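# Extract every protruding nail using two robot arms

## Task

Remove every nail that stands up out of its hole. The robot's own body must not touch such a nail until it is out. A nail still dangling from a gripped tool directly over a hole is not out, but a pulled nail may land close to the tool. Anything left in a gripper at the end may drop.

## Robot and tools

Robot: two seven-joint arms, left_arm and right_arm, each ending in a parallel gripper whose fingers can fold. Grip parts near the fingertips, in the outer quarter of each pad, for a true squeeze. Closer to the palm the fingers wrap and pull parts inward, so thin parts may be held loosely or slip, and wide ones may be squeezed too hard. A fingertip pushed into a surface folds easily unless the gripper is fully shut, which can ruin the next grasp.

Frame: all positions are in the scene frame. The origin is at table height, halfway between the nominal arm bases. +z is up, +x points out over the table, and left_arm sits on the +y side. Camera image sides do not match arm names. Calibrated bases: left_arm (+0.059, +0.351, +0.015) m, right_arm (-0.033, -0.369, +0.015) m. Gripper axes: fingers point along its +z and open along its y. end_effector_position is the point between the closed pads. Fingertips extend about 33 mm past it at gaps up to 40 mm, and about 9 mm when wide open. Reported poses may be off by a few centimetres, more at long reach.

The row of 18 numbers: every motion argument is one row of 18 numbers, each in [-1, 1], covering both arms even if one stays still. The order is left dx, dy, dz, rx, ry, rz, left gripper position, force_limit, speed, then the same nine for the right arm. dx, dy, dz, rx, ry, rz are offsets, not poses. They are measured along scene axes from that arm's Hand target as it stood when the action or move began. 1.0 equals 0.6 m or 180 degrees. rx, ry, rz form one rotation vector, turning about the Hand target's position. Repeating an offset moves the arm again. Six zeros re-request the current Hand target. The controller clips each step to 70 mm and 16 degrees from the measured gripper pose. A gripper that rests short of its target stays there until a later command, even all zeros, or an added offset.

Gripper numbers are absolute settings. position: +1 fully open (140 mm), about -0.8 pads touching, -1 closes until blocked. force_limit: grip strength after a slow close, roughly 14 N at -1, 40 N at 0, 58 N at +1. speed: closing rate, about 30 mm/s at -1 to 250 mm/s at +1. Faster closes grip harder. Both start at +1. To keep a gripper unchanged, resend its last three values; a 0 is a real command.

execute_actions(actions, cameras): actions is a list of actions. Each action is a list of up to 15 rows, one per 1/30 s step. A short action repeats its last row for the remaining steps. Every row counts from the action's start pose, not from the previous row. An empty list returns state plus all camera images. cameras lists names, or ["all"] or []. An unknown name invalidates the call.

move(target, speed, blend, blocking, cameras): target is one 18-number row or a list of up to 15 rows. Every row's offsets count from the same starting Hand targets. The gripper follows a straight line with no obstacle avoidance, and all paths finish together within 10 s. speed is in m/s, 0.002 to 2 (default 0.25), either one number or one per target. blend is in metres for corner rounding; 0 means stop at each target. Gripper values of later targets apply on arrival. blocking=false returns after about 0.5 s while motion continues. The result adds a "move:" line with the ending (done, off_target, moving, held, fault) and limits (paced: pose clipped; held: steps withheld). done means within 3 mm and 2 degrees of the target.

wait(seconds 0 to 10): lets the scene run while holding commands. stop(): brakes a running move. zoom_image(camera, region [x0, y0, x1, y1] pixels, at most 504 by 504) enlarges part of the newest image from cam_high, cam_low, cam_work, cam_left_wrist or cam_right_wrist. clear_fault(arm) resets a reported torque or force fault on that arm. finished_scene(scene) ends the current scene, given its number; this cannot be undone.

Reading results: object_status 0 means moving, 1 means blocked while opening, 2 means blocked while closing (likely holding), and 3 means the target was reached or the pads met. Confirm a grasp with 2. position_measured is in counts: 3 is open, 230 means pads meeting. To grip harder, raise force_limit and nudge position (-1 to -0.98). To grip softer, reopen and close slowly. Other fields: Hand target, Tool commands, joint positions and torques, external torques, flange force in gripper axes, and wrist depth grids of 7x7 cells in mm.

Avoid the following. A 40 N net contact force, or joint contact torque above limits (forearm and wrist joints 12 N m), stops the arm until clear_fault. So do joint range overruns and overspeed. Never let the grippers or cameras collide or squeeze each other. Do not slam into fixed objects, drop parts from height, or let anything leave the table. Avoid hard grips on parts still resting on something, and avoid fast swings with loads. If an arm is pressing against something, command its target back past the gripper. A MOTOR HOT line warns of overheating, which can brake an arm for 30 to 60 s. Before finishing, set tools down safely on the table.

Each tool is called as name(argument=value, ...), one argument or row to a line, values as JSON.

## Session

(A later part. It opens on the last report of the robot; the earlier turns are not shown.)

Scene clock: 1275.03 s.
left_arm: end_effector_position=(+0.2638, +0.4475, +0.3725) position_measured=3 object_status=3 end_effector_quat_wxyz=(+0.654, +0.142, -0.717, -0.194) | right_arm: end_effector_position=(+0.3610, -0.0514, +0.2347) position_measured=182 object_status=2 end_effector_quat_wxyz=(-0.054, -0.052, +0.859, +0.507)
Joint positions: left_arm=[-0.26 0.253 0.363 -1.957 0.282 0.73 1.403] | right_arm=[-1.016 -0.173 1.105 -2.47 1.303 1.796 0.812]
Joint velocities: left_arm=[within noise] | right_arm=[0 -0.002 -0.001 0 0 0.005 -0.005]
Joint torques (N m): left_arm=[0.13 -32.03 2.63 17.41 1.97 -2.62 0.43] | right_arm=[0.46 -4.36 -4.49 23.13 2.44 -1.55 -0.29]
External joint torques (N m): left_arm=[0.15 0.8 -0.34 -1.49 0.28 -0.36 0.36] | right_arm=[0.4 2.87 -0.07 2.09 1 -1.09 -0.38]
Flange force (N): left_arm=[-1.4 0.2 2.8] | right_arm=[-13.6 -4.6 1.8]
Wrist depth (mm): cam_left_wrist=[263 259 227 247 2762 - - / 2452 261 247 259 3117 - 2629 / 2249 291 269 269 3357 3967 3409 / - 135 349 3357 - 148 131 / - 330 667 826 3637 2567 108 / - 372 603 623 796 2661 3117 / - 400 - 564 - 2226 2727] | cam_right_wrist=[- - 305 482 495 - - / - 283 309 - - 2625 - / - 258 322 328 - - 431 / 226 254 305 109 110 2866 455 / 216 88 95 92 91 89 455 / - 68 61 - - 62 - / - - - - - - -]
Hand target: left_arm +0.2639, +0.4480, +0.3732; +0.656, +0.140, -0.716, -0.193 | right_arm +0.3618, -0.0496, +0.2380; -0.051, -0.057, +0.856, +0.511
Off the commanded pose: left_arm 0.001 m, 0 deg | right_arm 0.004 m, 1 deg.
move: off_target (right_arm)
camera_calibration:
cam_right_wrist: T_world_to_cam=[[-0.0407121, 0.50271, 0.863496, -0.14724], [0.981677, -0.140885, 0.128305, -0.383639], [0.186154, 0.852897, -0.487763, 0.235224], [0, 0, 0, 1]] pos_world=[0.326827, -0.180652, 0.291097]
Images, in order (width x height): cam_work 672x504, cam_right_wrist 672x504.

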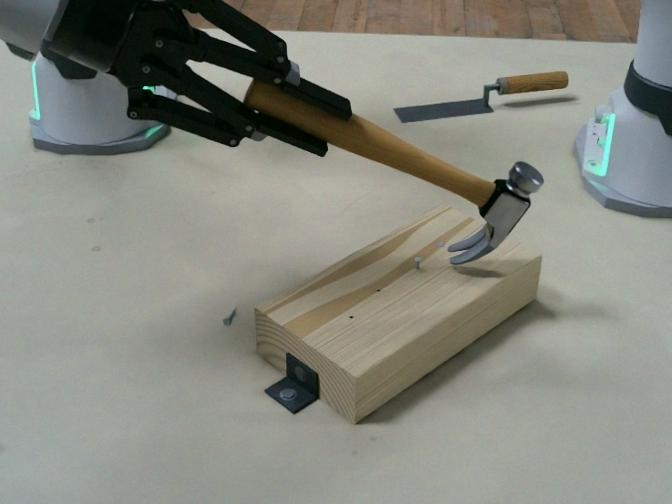

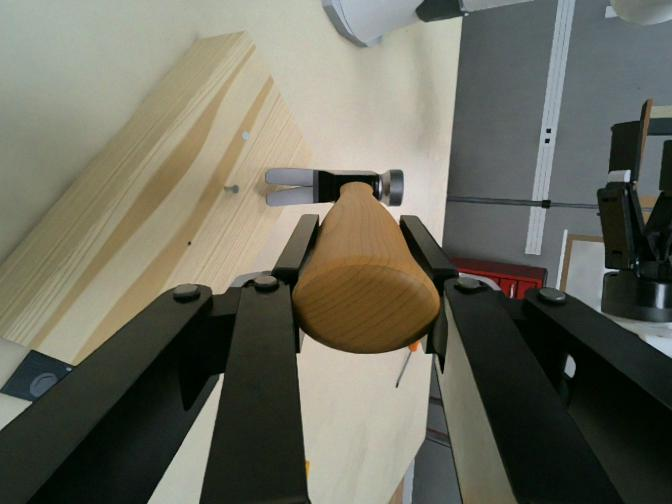

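move(
  target=[0,0,0,0,0,0,1,1,1,0.0022,0,-0.0172,0,0,0,-0.98,1,-1],
  speed=0.04,
  cameras=["cam_work","cam_right_wrist"],
)

zoom_image(
  camera="cam_work",
  region=[390, 215, 490, 290],
)

zoom_image(
  camera="cam_right_wrist",
  region=[220, 150, 320, 225],
)

Scene clock: 1293.80 s.
left_arm: end_effector_position=(+0.2638, +0.4475, +0.3725) position_measured=3 object_status=3 end_effector_quat_wxyz=(+0.654, +0.142, -0.717, -0.194) | right_arm: end_effector_position=(+0.3627, -0.0513, +0.2247) position_measured=182 object_status=2 end_effector_quat_wxyz=(-0.053, -0.052, +0.859, +0.507)
Joint positions: left_arm=[-0.26 0.253 0.363 -1.957 0.282 0.73 1.403] | right_arm=[-1.021 -0.12 1.121 -2.47 1.285 1.846 0.799]
Joint velocities: left_arm=[within noise] | right_arm=[0.001 0 -0.001 0.002 -0.001 0.004 -0.003]
Joint torques (N m): left_arm=[0.15 -32 2.59 17.42 1.97 -2.63 0.4] | right_arm=[0.4 -5.27 -3.06 22.68 2.29 -1.6 -0.27]
External joint torques (N m): left_arm=[0.08 0.75 -0.45 -1.45 0.26 -0.38 0.33] | right_arm=[0.39 2.78 0.04 1.84 0.99 -1.13 -0.36]
Flange force (N): left_arm=[-1.2 0.1 2.8] | right_arm=[-12.8 -4.9 2.4]
Wrist depth (mm): cam_left_wrist=[265 259 226 237 3698 2949 2398 / 282 265 247 258 2424 3209 - / 713 290 269 270 3162 3828 4196 / 632 135 376 3409 - 147 131 / - 331 673 2834 3306 2398 108 / - 370 - 657 745 2629 3030 / - 404 - 531 647 2273 -] | cam_right_wrist=[- - 303 480 453 - - / - 272 299 - - 2657 2829 / - 248 306 336 2905 2448 440 / 219 244 292 109 110 2136 454 / 205 88 95 92 91 90 454 / - 68 61 - - 62 - / - - - - - - -]
Hand target: left_arm +0.2639, +0.4480, +0.3732; +0.656, +0.140, -0.716, -0.193 | right_arm +0.3631, -0.0496, +0.2276; -0.051, -0.057, +0.856, +0.511
Off the commanded pose: left_arm 0.001 m, 0 deg | right_arm 0.003 m, 1 deg.
move: done
camera_calibration:
cam_right_wrist: T_world_to_cam=[[-0.0419934, 0.502565, 0.863519, -0.138196], [0.981539, -0.140659, 0.129596, -0.38429], [0.186593, 0.85302, -0.487381, 0.229714], [0, 0, 0, 1]] pos_world=[0.328529, -0.180552, 0.281096]
Images, in order (width x height): cam_work 672x504, cam_right_wrist 672x504.

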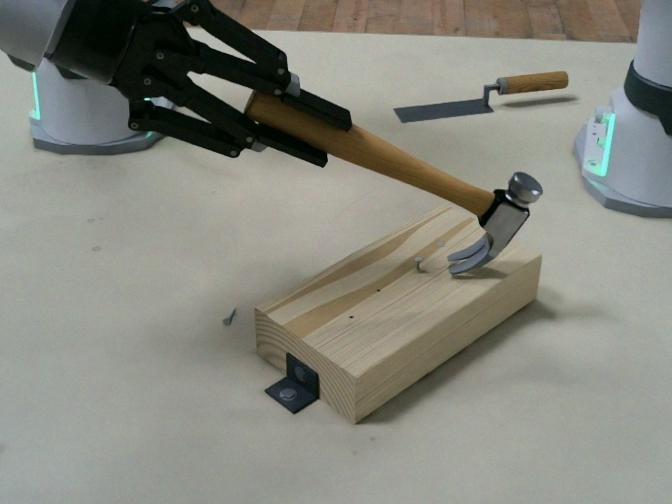

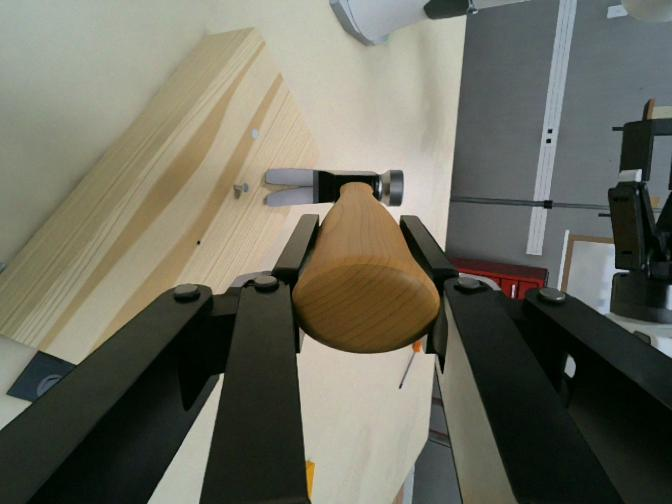

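Scaled by 5.040 from the camera's 672x504 image, which has a finer 960x720 frame.

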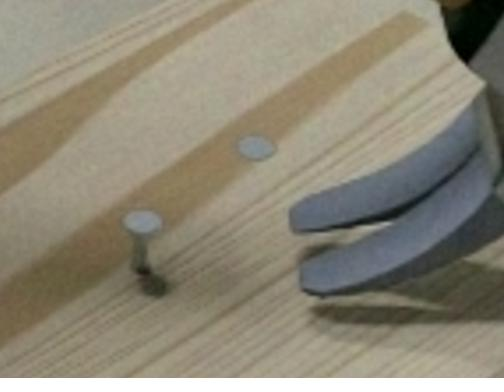

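Scaled by 5.040 from the camera's 672x504 image, which has a finer 960x720 frame.

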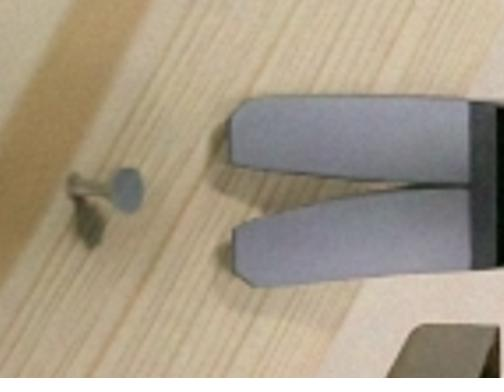

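move(
  target=[
    [0,0,0,0,0,0,1,1,1,0,0,-0.004,0,0,0,-0.98,1,-1],
    [0,0,0,0,0,0,1,1,1,0,-0.0367,-0.004,0,0,0,-0.98,1,-1],
  ],
  speed=0.04,
  blend=[0.002,0],
  cameras=["cam_work","cam_right_wrist"],
)

zoom_image(
  camera="cam_work",
  region=[390, 215, 490, 290],
)

zoom_image(
  camera="cam_right_wrist",
  region=[220, 150, 320, 225],
)

Scene clock: 1305.00 s.
left_arm: end_effector_position=(+0.2638, +0.4475, +0.3725) position_measured=3 object_status=3 end_effector_quat_wxyz=(+0.654, +0.142, -0.717, -0.194) | right_arm: end_effector_position=(+0.3650, -0.0740, +0.2219) position_measured=182 object_status=2 end_effector_quat_wxyz=(-0.051, -0.051, +0.859, +0.506)
Joint positions: left_arm=[-0.26 0.253 0.363 -1.957 0.282 0.73 1.403] | right_arm=[-1.038 -0.111 1.084 -2.475 1.246 1.827 0.781]
Joint velocities: left_arm=[within noise] | right_arm=[-0.001 0 -0.002 0 -0.002 -0.004 -0.006]
Joint torques (N m): left_arm=[0.1 -31.89 2.68 17.38 1.95 -2.61 0.45] | right_arm=[0.82 -7.44 -2.84 22.09 2.22 -2.07 -0.28]
External joint torques (N m): left_arm=[0.15 0.68 -0.24 -1.42 0.26 -0.36 0.37] | right_arm=[0.89 1.59 0.06 1.42 0.9 -1.59 -0.37]
Flange force (N): left_arm=[-1.2 0.4 2.9] | right_arm=[-2.8 1.3 -0.8]
Wrist depth (mm): cam_left_wrist=[262 260 226 244 - - - / 279 262 247 259 4041 - - / 788 291 271 269 2949 3463 - / - 134 766 2727 - 147 124 / - 331 647 - 3117 2508 107 / - 370 571 632 894 2537 - / - 398 - 521 636 682 -] | cam_right_wrist=[- - 319 - 527 2793 - / - - 303 361 - - 1894 / - 261 304 339 - 2829 529 / 240 244 290 109 110 3351 482 / 218 88 95 92 91 89 471 / - 68 61 - - 62 - / - - - - - - -]
Hand target: left_arm +0.2639, +0.4480, +0.3732; +0.656, +0.140, -0.716, -0.193 | right_arm +0.3631, -0.0717, +0.2252; -0.051, -0.057, +0.856, +0.511
Off the commanded pose: left_arm 0.001 m, 0 deg | right_arm 0.004 m, 1 deg.
move: off_target (right_arm); blend cut to 0.0012 m at target 1
camera_calibration:
cam_right_wrist: T_world_to_cam=[[-0.0413121, 0.504314, 0.862532, -0.124174], [0.980609, -0.145053, 0.131779, -0.389874], [0.191571, 0.85125, -0.488542, 0.245663], [0, 0, 0, 1]] pos_world=[0.330122, -0.20305, 0.278498]
Images, in order (width x height): cam_work 672x504, cam_right_wrist 672x504.

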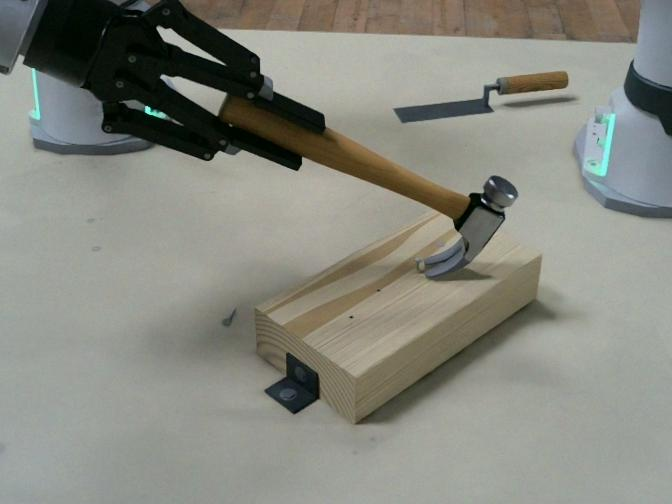

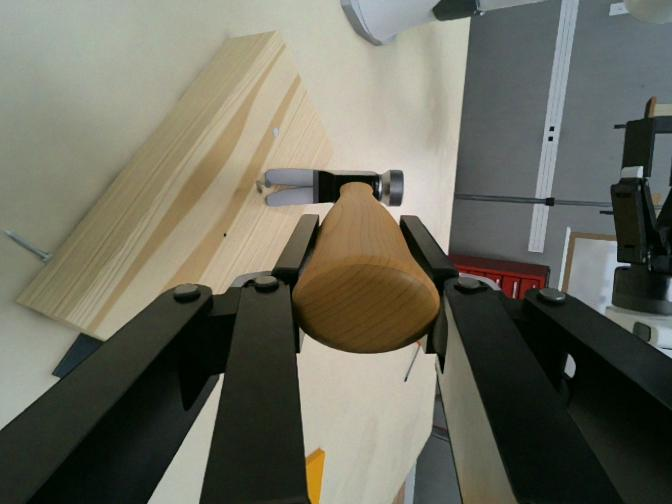

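Scaled by 5.040 from the camera's 672x504 image, which has a finer 960x720 frame.

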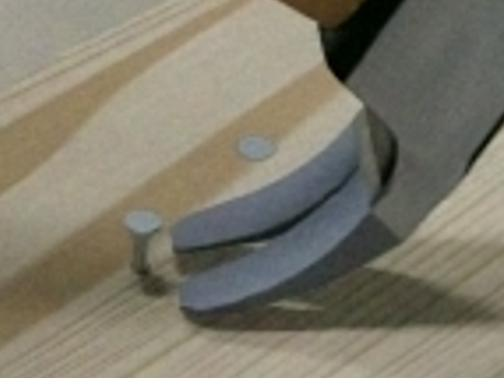

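Scaled by 5.040 from the camera's 672x504 image, which has a finer 960x720 frame.

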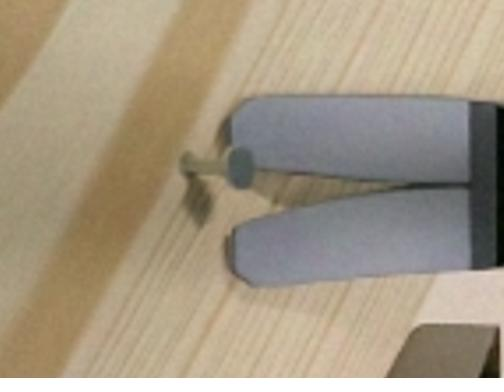

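move(
  target=[
    [0,0,0,0,0,0,1,1,1,0,0.005,0.006,0,0,0,-0.98,1,-1],
    [0,0,0,0,0,0,1,1,1,-0.0067,0.005,0.006,0,0,0,-0.98,1,-1],
  ],
  speed=0.04,
  cameras=["cam_right_wrist"],
)

zoom_image(
  camera="cam_right_wrist",
  region=[220, 150, 320, 225],
)

Scene clock: 1324.30 s.
left_arm: end_effector_position=(+0.2638, +0.4475, +0.3725) position_measured=3 object_status=3 end_effector_quat_wxyz=(+0.654, +0.142, -0.717, -0.194) | right_arm: end_effector_position=(+0.3599, -0.0716, +0.2246) position_measured=182 object_status=2 end_effector_quat_wxyz=(-0.052, -0.053, +0.860, +0.505)
Joint positions: left_arm=[-0.26 0.253 0.363 -1.957 0.282 0.73 1.403] | right_arm=[-1.022 -0.145 1.071 -2.484 1.261 1.804 0.779]
Joint velocities: left_arm=[within noise] | right_arm=[0.003 0 -0.001 -0.002 0.001 -0.005 0]
Joint torques (N m): left_arm=[0.18 -32 2.62 17.39 1.96 -2.61 0.39] | right_arm=[0.98 -7.37 -4.14 22.05 3.37 -1.92 -0.18]
External joint torques (N m): left_arm=[0.12 0.8 -0.41 -1.49 0.26 -0.35 0.32] | right_arm=[0.85 1.23 -0.62 1.35 1.99 -1.43 -0.27]
Flange force (N): left_arm=[-1.4 0.1 2.9] | right_arm=[2.6 4.8 -0.6]
Wrist depth (mm): cam_left_wrist=[265 259 226 247 - - 2909 / 285 262 246 256 6061 2629 - / 735 292 270 269 3257 3698 3117 / - 134 842 3463 - 147 131 / - 333 727 880 3409 2452 107 / - 369 - - 887 2694 3030 / - 405 - - - 2694 -] | cam_right_wrist=[- - 320 - 499 2723 2723 / - - 309 361 - - - / - 264 307 339 - 2625 454 / 244 246 291 109 110 - 471 / 221 88 95 92 91 89 471 / - 68 61 - - 62 - / - - - - - - -]
Hand target: left_arm +0.2639, +0.4480, +0.3732; +0.656, +0.140, -0.716, -0.193 | right_arm +0.3591, -0.0687, +0.2288; -0.051, -0.057, +0.856, +0.511
Off the commanded pose: left_arm 0.001 m, 0 deg | right_arm 0.005 m, 1 deg.
move: off_target (right_arm)
camera_calibration:
cam_right_wrist: T_world_to_cam=[[-0.0460618, 0.506139, 0.861221, -0.125789], [0.981088, -0.139334, 0.134359, -0.385244], [0.188001, 0.851123, -0.490149, 0.247492], [0, 0, 0, 1]] pos_world=[0.325635, -0.200657, 0.281401]
Images, in order (width x height): cam_right_wrist 672x504.

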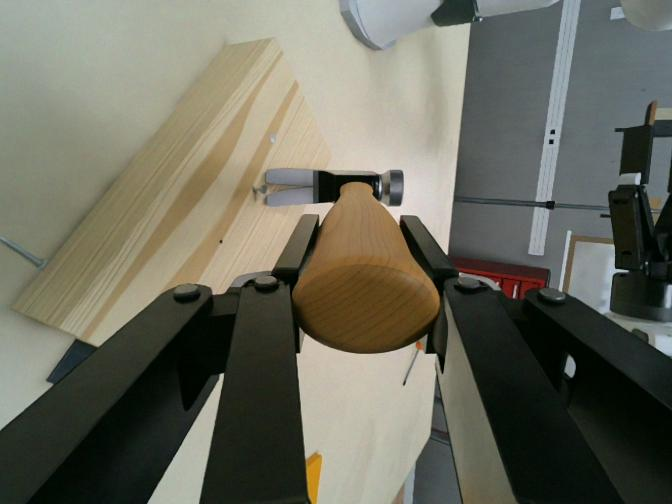

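Scaled by 5.040 from the camera's 672x504 image, which has a finer 960x720 frame.

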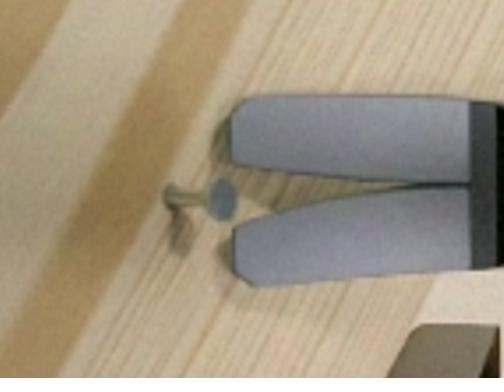

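move(
  target=[
    [0,0,0,0,0,0,1,1,1,0,0,-0.0045,0,0,0,-0.98,1,-1],
    [0,0,0,0,0,0,1,1,1,0,-0.0167,-0.005,0,0,0,-0.98,1,-1],
  ],
  speed=0.04,
  blend=[0.001,0],
  cameras=["cam_work","cam_right_wrist"],
)

zoom_image(
  camera="cam_work",
  region=[390, 215, 490, 290],
)

zoom_image(
  camera="cam_right_wrist",
  region=[220, 150, 320, 225],
)

Scene clock: 1335.43 s.
left_arm: end_effector_position=(+0.2638, +0.4475, +0.3725) position_measured=3 object_status=3 end_effector_quat_wxyz=(+0.654, +0.142, -0.717, -0.194) | right_arm: end_effector_position=(+0.3609, -0.0810, +0.2225) position_measured=182 object_status=2 end_effector_quat_wxyz=(-0.051, -0.051, +0.860, +0.505)
Joint positions: left_arm=[-0.26 0.253 0.363 -1.957 0.282 0.73 1.403] | right_arm=[-1.028 -0.136 1.054 -2.487 1.244 1.801 0.771]
Joint velocities: left_arm=[within noise] | right_arm=[0 0.001 -0.003 0 -0.003 -0.002 -0.007]
Joint torques (N m): left_arm=[0.13 -31.95 2.57 17.32 1.99 -2.62 0.4] | right_arm=[0.51 -6.57 -3.59 22 2.38 -2.1 -0.26]
External joint torques (N m): left_arm=[0.1 0.71 -0.43 -1.49 0.29 -0.37 0.33] | right_arm=[0.36 2.56 -0.34 1.4 1.01 -1.58 -0.35]
Flange force (N): left_arm=[-1.2 0.1 3.1] | right_arm=[-7.5 -2.5 -0.5]
Wrist depth (mm): cam_left_wrist=[264 259 226 245 - - - / 2629 262 247 258 3577 - 3409 / 2508 292 270 269 3828 - 3306 / - 134 376 3698 - 147 125 / - 331 725 883 3306 2424 107 / - 369 500 - - 2479 2949 / - 394 - - - 2398 2694] | cam_right_wrist=[- - 322 522 497 2723 2448 / - - 309 359 - 2723 - / - 269 304 339 - - 443 / 248 250 289 109 110 2593 485 / - 88 95 92 91 89 472 / - 68 61 - - 62 - / - - - - - - -]
Hand target: left_arm +0.2639, +0.4480, +0.3732; +0.656, +0.140, -0.716, -0.193 | right_arm +0.3591, -0.0787, +0.2258; -0.051, -0.057, +0.856, +0.511
Off the commanded pose: left_arm 0.001 m, 0 deg | right_arm 0.004 m, 1 deg.
move: off_target (right_arm)
camera_calibration:
cam_right_wrist: T_world_to_cam=[[-0.0431526, 0.506207, 0.861332, -0.120222], [0.980519, -0.143902, 0.133696, -0.387228], [0.191625, 0.850322, -0.490136, 0.252948], [0, 0, 0, 1]] pos_world=[0.326025, -0.209953, 0.279301]
Images, in order (width x height): cam_work 672x504, cam_right_wrist 672x504.

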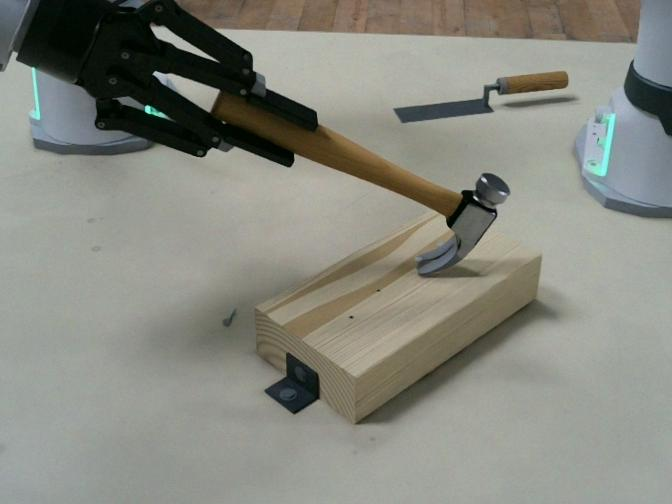

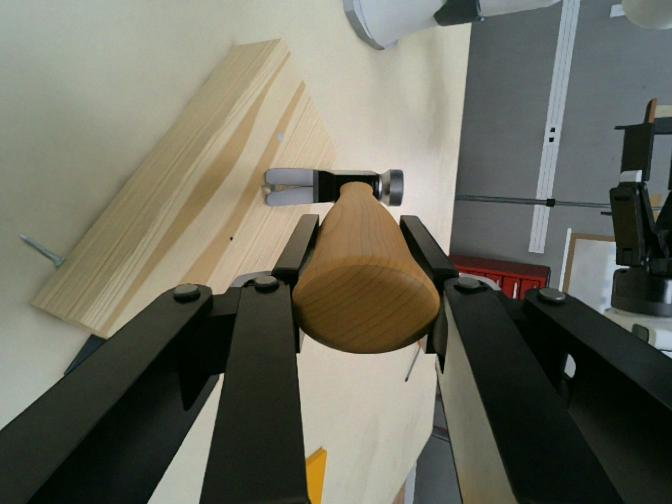

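Scaled by 5.040 from the camera's 672x504 image, which has a finer 960x720 frame.

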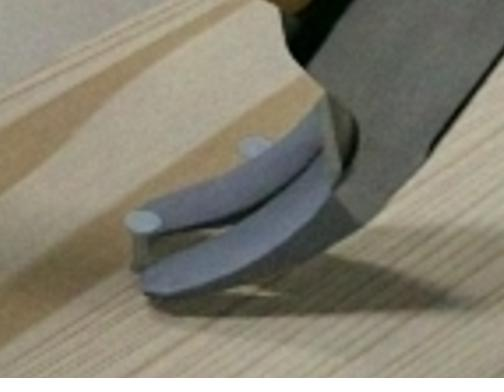

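Scaled by 5.040 from the camera's 672x504 image, which has a finer 960x720 frame.

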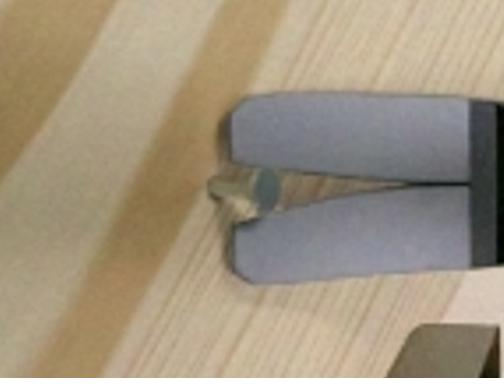

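move(
  target=[
    [0,0,0,0,0,0,1,1,1,0,0,-0.002,0,0,0,-0.98,1,-1],
    [0,0,0,0,0,0,1,1,1,0,-0.0167,-0.002,0,0,0,-0.98,1,-1],
  ],
  speed=0.04,
  blend=[0.001,0],
  cameras=["cam_work","cam_right_wrist"],
)

zoom_image(
  camera="cam_work",
  region=[390, 215, 490, 290],
)

zoom_image(
  camera="cam_right_wrist",
  region=[220, 150, 320, 225],
)

Scene clock: 1345.23 s.
left_arm: end_effector_position=(+0.2638, +0.4475, +0.3725) position_measured=3 object_status=3 end_effector_quat_wxyz=(+0.654, +0.142, -0.717, -0.194) | right_arm: end_effector_position=(+0.3609, -0.0910, +0.2213) position_measured=182 object_status=2 end_effector_quat_wxyz=(-0.051, -0.051, +0.860, +0.505)
Joint positions: left_arm=[-0.26 0.253 0.363 -1.957 0.282 0.73 1.403] | right_arm=[-1.033 -0.13 1.036 -2.489 1.224 1.793 0.762]
Joint velocities: left_arm=[within noise] | right_arm=[0 0 -0.003 0 -0.004 -0.003 -0.004]
Joint torques (N m): left_arm=[0.16 -32.05 2.63 17.43 1.99 -2.61 0.4] | right_arm=[0.42 -6.88 -3.4 21.94 2.35 -2.1 -0.39]
External joint torques (N m): left_arm=[0.12 0.78 -0.39 -1.51 0.29 -0.36 0.33] | right_arm=[0.32 2.82 -0.29 1.26 0.96 -1.59 -0.48]
Flange force (N): left_arm=[-1.4 0.1 3.0] | right_arm=[-8.5 -3.9 -0.3]
Wrist depth (mm): cam_left_wrist=[263 257 226 241 - - - / 2629 263 248 256 - - - / - 292 269 269 - - - / - 135 378 3762 - 148 124 / - 334 - - 3306 2424 107 / - 372 - 678 808 2694 3117 / - 392 486 - - 2118 2629] | cam_right_wrist=[- - - 485 507 2563 499 / - - 317 362 - - 2223 / - 278 303 340 - - 468 / - 255 288 109 110 2905 492 / - 88 95 92 91 89 482 / - 68 61 - - 62 - / - - - - - - -]
Hand target: left_arm +0.2639, +0.4480, +0.3732; +0.656, +0.140, -0.716, -0.193 | right_arm +0.3591, -0.0887, +0.2246; -0.051, -0.057, +0.856, +0.511
Off the commanded pose: left_arm 0.001 m, 0 deg | right_arm 0.004 m, 1 deg.
move: off_target (right_arm); blend cut to 0.0006 m at target 1
camera_calibration:
cam_right_wrist: T_world_to_cam=[[-0.043593, 0.506269, 0.861273, -0.113953], [0.980516, -0.143602, 0.13404, -0.388536], [0.19154, 0.850335, -0.490145, 0.260897], [0, 0, 0, 1]] pos_world=[0.326026, -0.219953, 0.278101]
Images, in order (width x height): cam_work 672x504, cam_right_wrist 672x504.

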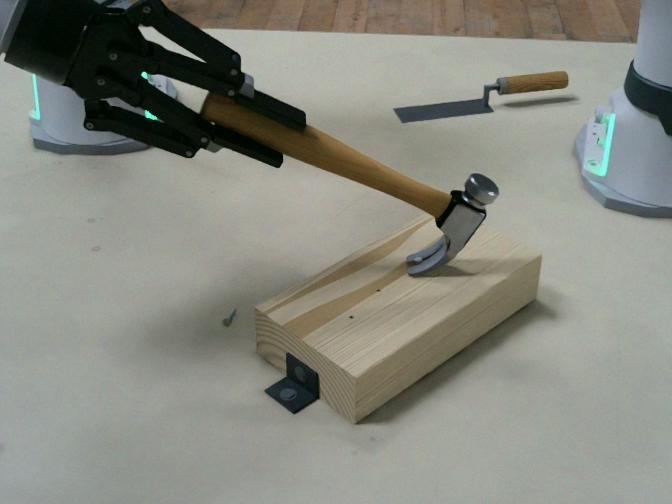

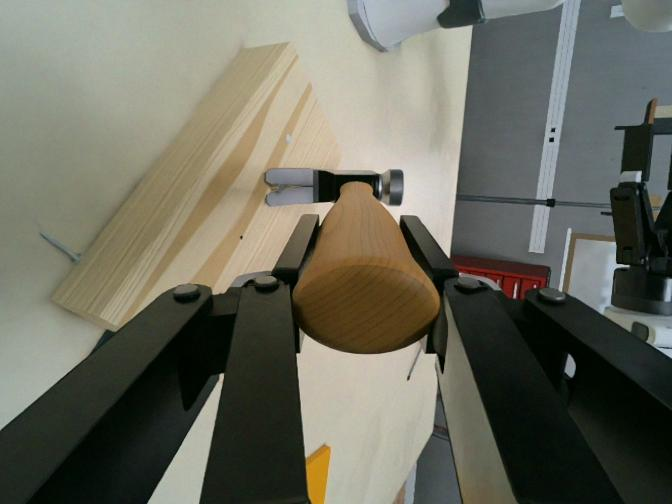

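Scaled by 5.040 from the camera's 672x504 image, which has a finer 960x720 frame.

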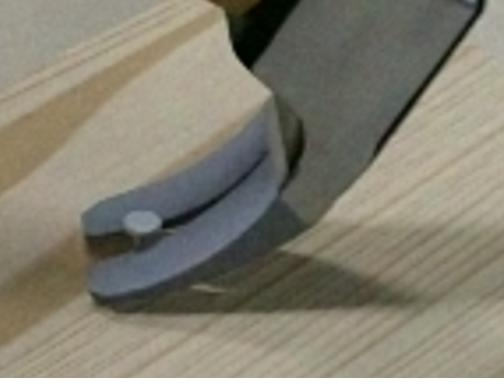

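Scaled by 5.040 from the camera's 672x504 image, which has a finer 960x720 frame.

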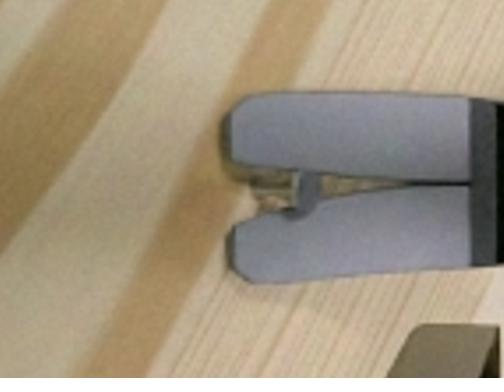

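move(
  target=[0,0,0,0,0,0,1,1,1,0,-0.011,0,0,0,0,-0.98,1,-1],
  speed=0.03,
  cameras=["cam_work","cam_right_wrist"],
)

zoom_image(
  camera="cam_work",
  region=[390, 215, 490, 290],
)

zoom_image(
  camera="cam_right_wrist",
  region=[220, 150, 320, 225],
)

Scene clock: 1354.67 s.
left_arm: end_effector_position=(+0.2638, +0.4475, +0.3725) position_measured=3 object_status=3 end_effector_quat_wxyz=(+0.654, +0.142, -0.717, -0.194) | right_arm: end_effector_position=(+0.3584, -0.0945, +0.2209) position_measured=182 object_status=2 end_effector_quat_wxyz=(-0.053, -0.054, +0.859, +0.506)
Joint positions: left_arm=[-0.26 0.253 0.363 -1.957 0.282 0.73 1.403] | right_arm=[-1.033 -0.127 1.027 -2.49 1.213 1.785 0.756]
Joint velocities: left_arm=[within noise] | right_arm=[0 0 0 0 -0.004 -0.002 -0.005]
Joint torques (N m): left_arm=[0.17 -31.97 2.62 17.4 1.96 -2.62 0.41] | right_arm=[-1.79 -8.1 -5.92 22.7 1.86 -2.13 -0.23]
External joint torques (N m): left_arm=[0.12 0.85 -0.4 -1.5 0.27 -0.37 0.33] | right_arm=[-1.84 1.84 -2.84 2.17 0.48 -1.61 -0.33]
Flange force (N): left_arm=[-1.4 0.1 2.7] | right_arm=[-5.0 -1.3 -9.1]
Wrist depth (mm): cam_left_wrist=[264 259 226 249 2273 3463 2949 / 2567 262 248 258 - - 3519 / 3209 290 269 274 3828 3637 3409 / 604 134 377 4278 3519 147 118 / - 331 - 826 3577 2479 108 / - 368 550 768 2727 2508 3209 / - 395 481 530 - 1931 2598] | cam_right_wrist=[- - - 513 509 491 509 / - - 319 347 - 2593 2223 / - 290 303 340 - 2625 546 / - 258 289 93 110 2866 488 / - 88 95 91 90 89 487 / - 68 62 - - 62 - / - - - - - - -]
Hand target: left_arm +0.2639, +0.4480, +0.3732; +0.656, +0.140, -0.716, -0.193 | right_arm +0.3591, -0.0953, +0.2246; -0.051, -0.057, +0.856, +0.511
Off the commanded pose: left_arm 0.001 m, 0 deg | right_arm 0.004 m, 1 deg.
move: off_target (right_arm)
camera_calibration:
cam_right_wrist: T_world_to_cam=[[-0.0456607, 0.504204, 0.862377, -0.111671], [0.981659, -0.137308, 0.132256, -0.38601], [0.185095, 0.852599, -0.488687, 0.266314], [0, 0, 0, 1]] pos_world=[0.324538, -0.223756, 0.277498]
Images, in order (width x height): cam_work 672x504, cam_right_wrist 672x504.

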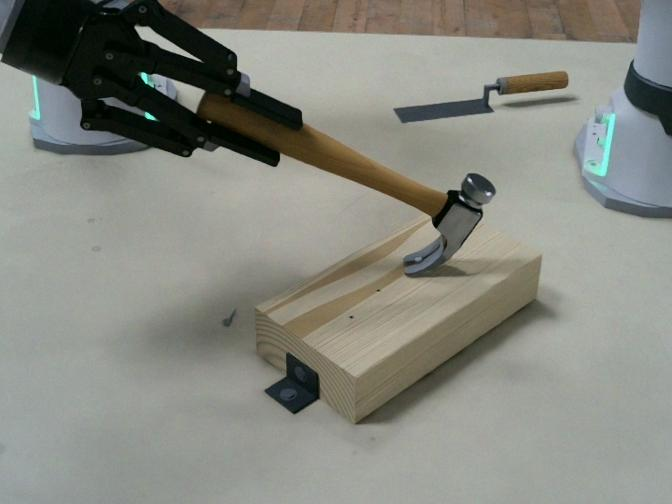

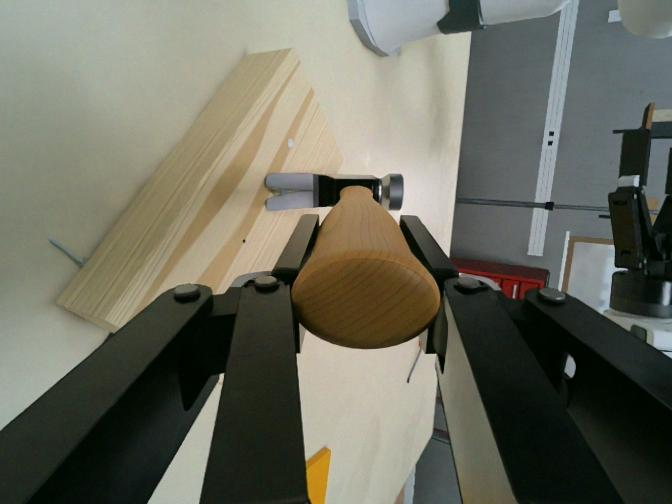

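Scaled by 5.040 from the camera's 672x504 image, which has a finer 960x720 frame.

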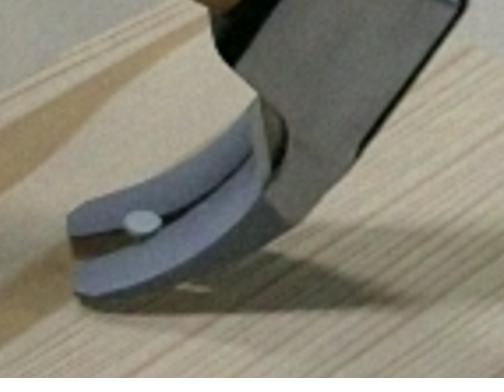

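Scaled by 5.040 from the camera's 672x504 image, which has a finer 960x720 frame.

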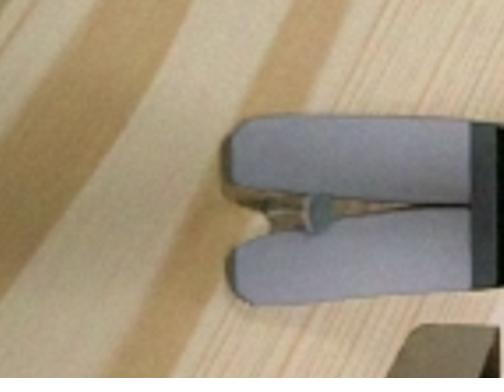

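move(
  target=[
    [0,0,0,0,0,0,1,1,1,0,0.037,0.0287,-0.0444,0,0,-0.98,1,-1],
    [0,0,0,0,0,0,1,1,1,0.004,0.0745,0.0535,-0.0888,0,0,-0.98,1,-1],
  ],
  speed=0.04,
  blend=[0.005,0],
  cameras=["cam_work","cam_right_wrist"],
)

zoom_image(
  camera="cam_work",
  region=[390, 215, 490, 290],
)

zoom_image(
  camera="cam_right_wrist",
  region=[220, 150, 320, 225],
)

Scene clock: 1366.20 s.
left_arm: end_effector_position=(+0.2638, +0.4475, +0.3725) position_measured=3 object_status=3 end_effector_quat_wxyz=(+0.654, +0.142, -0.717, -0.194) | right_arm: end_effector_position=(+0.3605, -0.0520, +0.2536) position_measured=182 object_status=2 end_effector_quat_wxyz=(-0.058, -0.052, +0.919, +0.385)
Joint positions: left_arm=[-0.26 0.253 0.363 -1.957 0.282 0.73 1.403] | right_arm=[-0.921 -0.426 1.055 -2.396 1.205 1.752 1.052]
Joint velocities: left_arm=[within noise] | right_arm=[0 0.001 0 0.001 0.001 -0.001 0.007]
Joint torques (N m): left_arm=[0.08 -31.97 2.57 17.4 1.95 -2.6 0.47] | right_arm=[0.22 -1.66 -11.24 24.22 2.69 0.16 0.24]
External joint torques (N m): left_arm=[0.01 0.77 -0.47 -1.46 0.26 -0.35 0.4] | right_arm=[0.22 0.85 -0.42 2.27 0.99 -0.49 0.17]
Flange force (N): left_arm=[-1.3 0.1 2.7] | right_arm=[-5.1 3.2 -1.7]
Wrist depth (mm): cam_left_wrist=[266 259 226 244 - - - / 284 263 247 257 - - 2871 / 3117 291 271 274 4041 - - / - 134 378 3762 - 147 131 / - 334 667 833 3409 2424 108 / - 371 - - - 2598 - / - 406 - 562 577 2372 -] | cam_right_wrist=[- - - - 480 - 2476 / - 301 323 354 - - 2829 / - 302 312 345 - - - / 282 279 307 109 110 904 - / - 88 95 92 91 90 2368 / - 68 61 - - 62 - / - - - - - - -]
Hand target: left_arm +0.2639, +0.4480, +0.3732; +0.656, +0.140, -0.716, -0.193 | right_arm +0.3615, -0.0506, +0.2567; -0.059, -0.049, +0.919, +0.387
Off the commanded pose: left_arm 0.001 m, 0 deg | right_arm 0.004 m, 0 deg.
move: off_target (right_arm)
camera_calibration:
cam_right_wrist: T_world_to_cam=[[-0.0577413, 0.715474, 0.696249, -0.103753], [0.981192, -0.0880062, 0.171808, -0.393768], [0.184199, 0.693074, -0.696935, 0.2905], [0, 0, 0, 1]] pos_world=[0.326861, -0.16176, 0.34235]
Images, in order (width x height): cam_work 672x504, cam_right_wrist 672x504.

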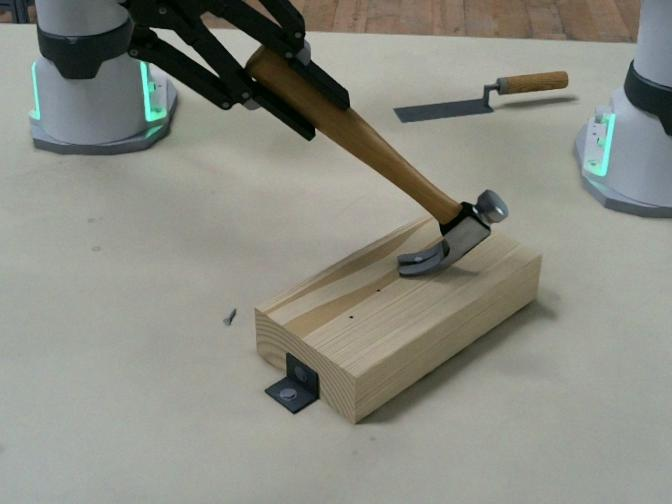

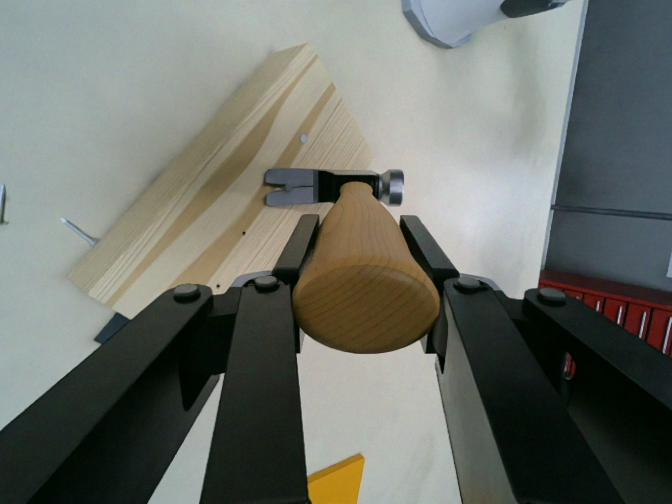

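Scaled by 5.040 from the camera's 672x504 image, which has a finer 960x720 frame.

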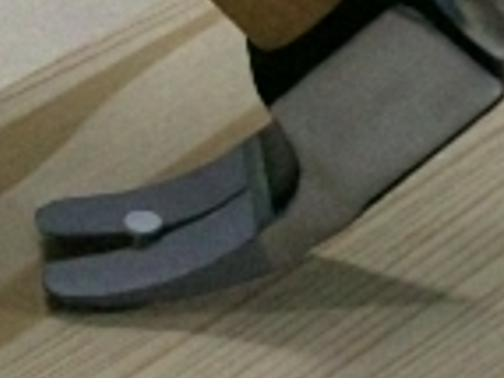

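Scaled by 5.040 from the camera's 672x504 image, which has a finer 960x720 frame.

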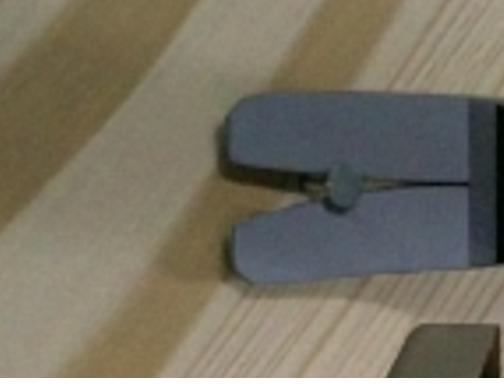

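move(
  target=[
    [0,0,0,0,0,0,1,1,1,0.0,0.0392,0.0167,-0.0417,0,0,-0.98,1,-1],
    [0,0,0,0,0,0,1,1,1,0.0,0.08,0.0295,-0.0833,0,0,-0.98,1,-1],
  ],
  speed=0.04,
  blend=0.01,
  cameras=["cam_work","cam_low"],
)

zoom_image(
  camera="cam_work",
  region=[390, 205, 490, 280],
)

zoom_image(
  camera="cam_low",
  region=[280, 170, 440, 340],
)

Scene clock: 1376.10 s.
left_arm: end_effector_position=(+0.2638, +0.4475, +0.3725) position_measured=3 object_status=3 end_effector_quat_wxyz=(+0.654, +0.142, -0.717, -0.194) | right_arm: end_effector_position=(+0.3604, -0.0018, +0.2737) position_measured=182 object_status=2 end_effector_quat_wxyz=(-0.064, -0.046, +0.961, +0.265)
Joint positions: left_arm=[-0.26 0.253 0.363 -1.957 0.282 0.73 1.403] | right_arm=[-0.949 -0.573 1.2 -2.208 1.105 1.731 1.35]
Joint velocities: left_arm=[within noise] | right_arm=[0.001 0 -0.001 0 0 0.001 0.006]
Joint torques (N m): left_arm=[0.2 -31.97 2.58 17.39 1.99 -2.61 0.42] | right_arm=[-0.6 6.42 -15.63 21.89 1.7 1.66 0.23]
External joint torques (N m): left_arm=[0.06 1.02 -0.54 -1.6 0.28 -0.35 0.35] | right_arm=[-0.78 0.65 0.25 0.52 0.02 0.12 0.17]
Flange force (N): left_arm=[-1.7 -0.1 2.6] | right_arm=[-7.6 1.0 0.7]
Wrist depth (mm): cam_left_wrist=[263 260 226 244 - - 3117 / 2508 264 247 257 3637 4849 3519 / 745 290 270 270 - - - / - 134 353 3828 - 147 131 / - 330 655 869 3409 2537 108 / - 373 541 688 725 2567 3257 / - 406 - 551 - 2297 -] | cam_right_wrist=[- - - - - 499 - / - - 322 347 - - - / - 293 323 343 - - - / - 300 323 109 110 - - / - 88 95 92 91 90 2533 / - 68 61 - - 62 - / - - - - - - -]
Hand target: left_arm +0.2639, +0.4480, +0.3732; +0.656, +0.140, -0.716, -0.193 | right_arm +0.3615, -0.0026, +0.2744; -0.065, -0.041, +0.961, +0.264
Off the commanded pose: left_arm 0.001 m, 0 deg | right_arm 0.002 m, 1 deg.
move: done
Images, in order (width x height): cam_low 672x504, cam_work 672x504.

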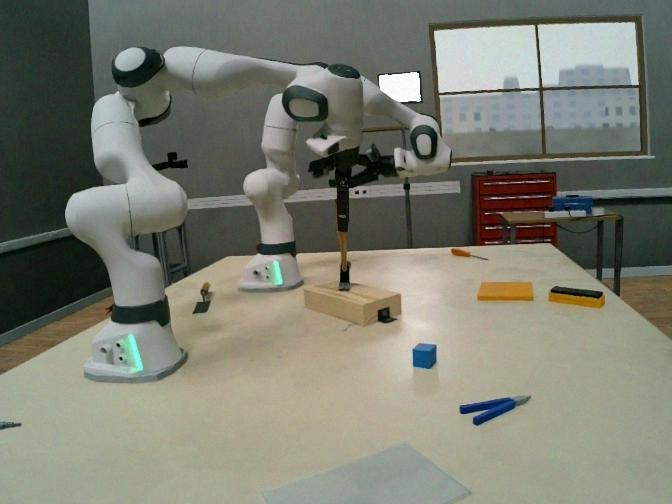

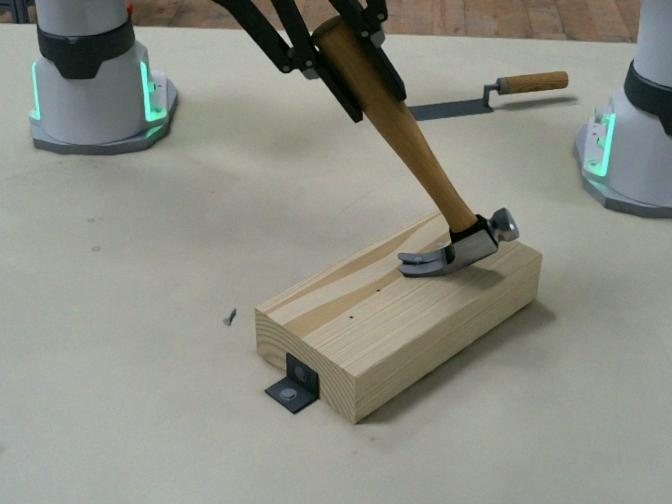

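Scaled by 5.040 from the camera's 672x504 image, which has a finer 960x720 frame.

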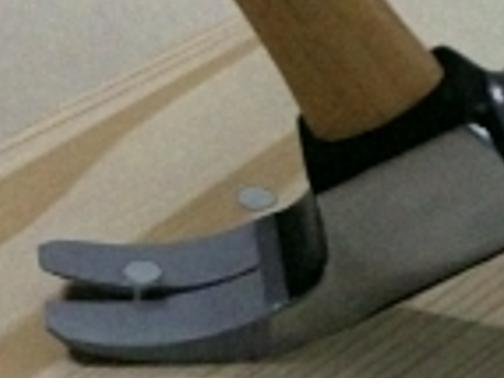

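Scaled by 2.965 from the camera's 672x504 image, which has a finer 960x720 frame.

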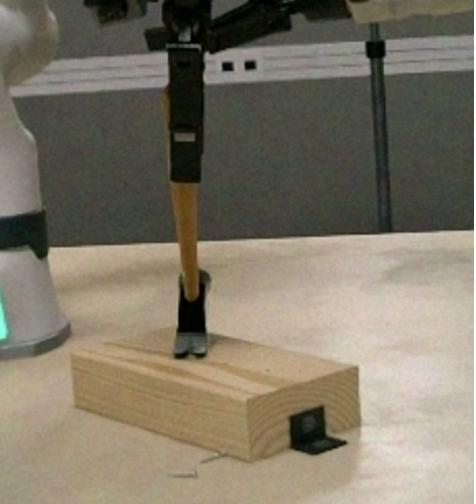

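move(
  target=[0,0,0,0,0,0,1,1,1,0.0,0.0733,0.0117,-0.0556,0,0,-0.98,1,-1],
  speed=0.04,
  cameras=["cam_work"],
)

zoom_image(
  camera="cam_work",
  region=[390, 205, 490, 280],
)

Scene clock: 1390.03 s.
left_arm: end_effector_position=(+0.2638, +0.4475, +0.3725) position_measured=3 object_status=3 end_effector_quat_wxyz=(+0.654, +0.142, -0.717, -0.194) | right_arm: end_effector_position=(+0.3607, +0.0362, +0.2836) position_measured=182 object_status=2 end_effector_quat_wxyz=(-0.070, -0.046, +0.980, +0.182)
Joint positions: left_arm=[-0.26 0.253 0.363 -1.957 0.282 0.73 1.403] | right_arm=[-1.061 -0.662 1.347 -2.011 1.034 1.654 1.527]
Joint velocities: left_arm=[within noise] | right_arm=[0 0 0 0 0.001 -0.003 0.002]
Joint torques (N m): left_arm=[0.19 -31.99 2.63 17.34 1.97 -2.61 0.38] | right_arm=[1.02 12.02 -13.2 20.65 3.15 4.24 1.13]
External joint torques (N m): left_arm=[0.14 0.82 -0.4 -1.53 0.28 -0.35 0.3] | right_arm=[0.97 -2.36 6.3 0.81 1.57 2.33 1.09]
Flange force (N): left_arm=[-1.4 0.0 2.9] | right_arm=[-19.3 11.4 16.2]
Wrist depth (mm): cam_left_wrist=[265 258 227 241 2661 - - / 2598 263 247 256 - - - / 2039 291 270 270 3828 3357 3257 / 585 134 805 3637 - 148 124 / - 331 697 2160 3519 2479 107 / - 372 537 - 758 2567 3117 / - 397 - - - 2297 2537] | cam_right_wrist=[- - - 395 - 450 - / - - 313 343 - - - / - - 329 344 - - - / - 317 330 109 110 507 - / - 88 95 92 91 89 - / - 69 62 - - 62 - / - - - - - - -]
Hand target: left_arm +0.2639, +0.4480, +0.3732; +0.656, +0.140, -0.716, -0.193 | right_arm +0.3615, +0.0414, +0.2815; -0.068, -0.035, +0.981, +0.179
Off the commanded pose: left_arm 0.001 m, 0 deg | right_arm 0.006 m, 1 deg.
move: off_target (right_arm)
Images, in order (width x height): cam_work 672x504.

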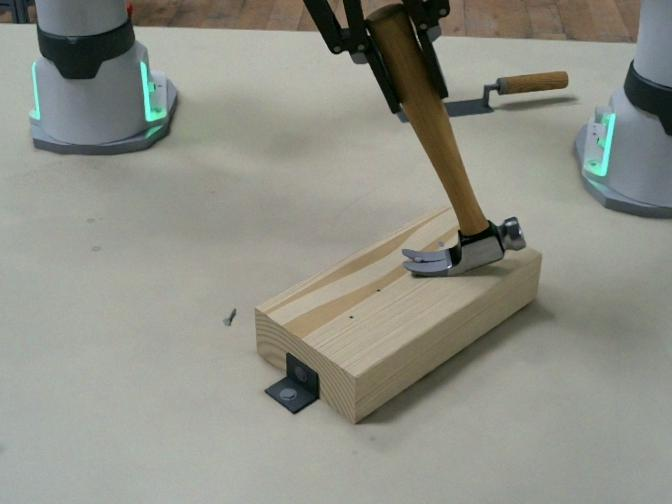

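Scaled by 5.040 from the camera's 672x504 image, which has a finer 960x720 frame.

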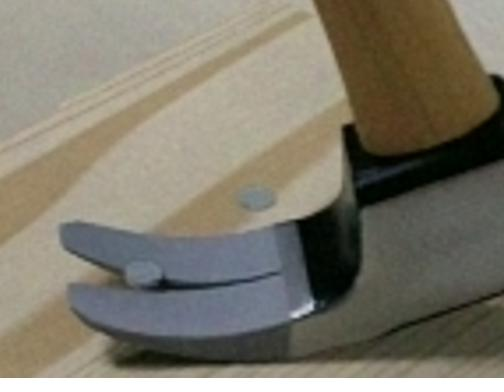

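move(
  target=[0,0,0,0,0,0,1,1,1,-0.006,0.05,0.007,-0.0417,0,0,-0.98,1,-1],
  speed=0.03,
  cameras=["cam_work","cam_right_wrist"],
)

zoom_image(
  camera="cam_work",
  region=[390, 205, 490, 280],
)

zoom_image(
  camera="cam_right_wrist",
  region=[220, 150, 320, 225],
)

Scene clock: 1399.50 s.
left_arm: end_effector_position=(+0.2638, +0.4475, +0.3725) position_measured=3 object_status=3 end_effector_quat_wxyz=(+0.654, +0.142, -0.717, -0.194) | right_arm: end_effector_position=(+0.3582, +0.0645, +0.2886) position_measured=182 object_status=2 end_effector_quat_wxyz=(-0.073, -0.041, +0.990, +0.117)
Joint positions: left_arm=[-0.26 0.253 0.363 -1.957 0.282 0.73 1.403] | right_arm=[-1.166 -0.803 1.415 -1.835 1.041 1.524 1.634]
Joint velocities: left_arm=[within noise] | right_arm=[-0.002 -0.001 0 0.001 0.003 -0.002 0.004]
Joint torques (N m): left_arm=[0.12 -31.93 2.61 17.39 1.97 -2.62 0.42] | right_arm=[2.02 19.33 -16.78 19.05 3.37 4.1 1.2]
External joint torques (N m): left_arm=[-0.02 0.81 -0.48 -1.44 0.27 -0.36 0.35] | right_arm=[1.85 -3.25 6.33 1.87 1.91 2.06 1.17]
Flange force (N): left_arm=[-1.3 0.0 2.6] | right_arm=[-14.5 14.7 12.0]
Wrist depth (mm): cam_left_wrist=[265 259 225 240 - - - / 2727 263 247 257 - - - / 2762 290 269 272 - - 3577 / - 134 378 3519 - 147 124 / - 333 688 - 3209 2537 108 / - 370 - - 817 2537 3209 / - 402 - - - 2204 2727] | cam_right_wrist=[- - - - - - 449 / - - 333 343 - - - / - - 336 345 - - - / - 333 344 99 109 - - / - 88 95 92 91 89 514 / - 69 59 - - 62 - / - - - - - - -]
Hand target: left_arm +0.2639, +0.4480, +0.3732; +0.656, +0.140, -0.716, -0.193 | right_arm +0.3579, +0.0714, +0.2857; -0.070, -0.030, +0.990, +0.115
Off the commanded pose: left_arm 0.001 m, 0 deg | right_arm 0.007 m, 1 deg.
move: off_target (right_arm)
camera_calibration:
cam_right_wrist: T_world_to_cam=[[-0.070606, 0.974858, 0.211346, -0.0836969], [0.98149, 0.0300824, 0.189135, -0.40005], [0.178022, 0.220788, -0.958937, 0.342893], [0, 0, 0, 1]] pos_world=[0.325693, 0.0179203, 0.422166]
Images, in order (width x height): cam_work 672x504, cam_right_wrist 672x504.

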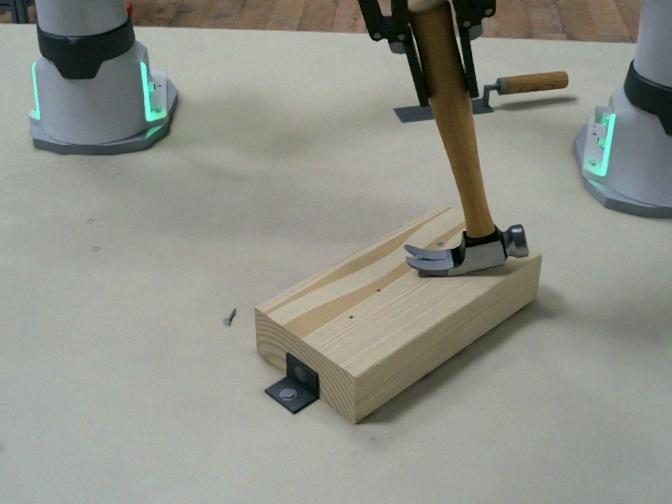

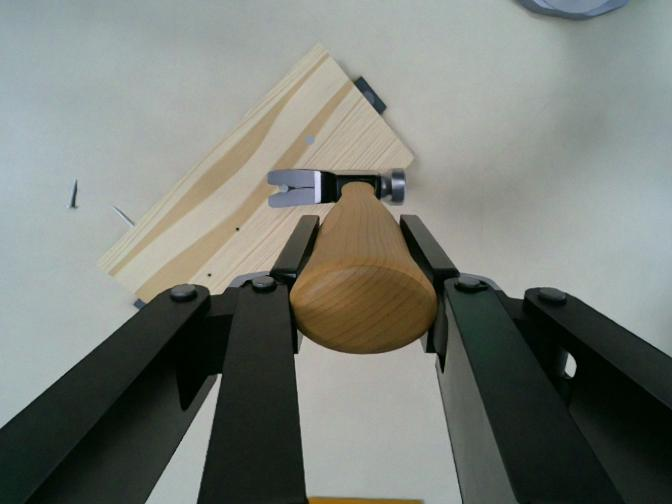

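Scaled by 5.040 from the camera's 672x504 image, which has a finer 960x720 frame.

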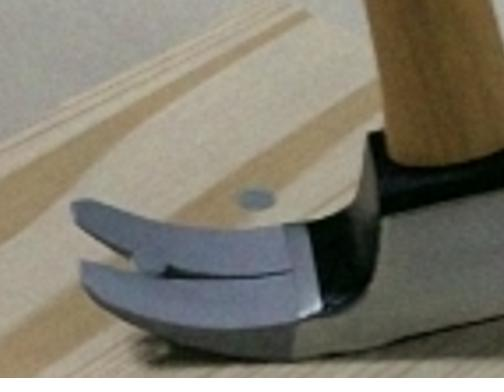

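Scaled by 5.040 from the camera's 672x504 image, which has a finer 960x720 frame.

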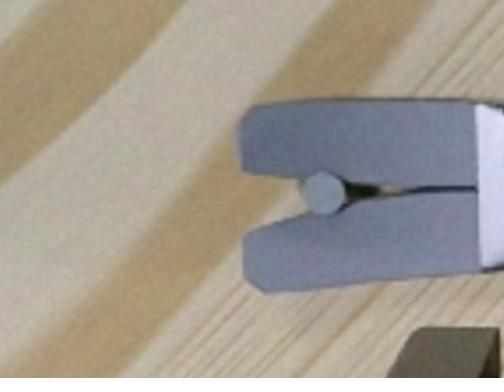

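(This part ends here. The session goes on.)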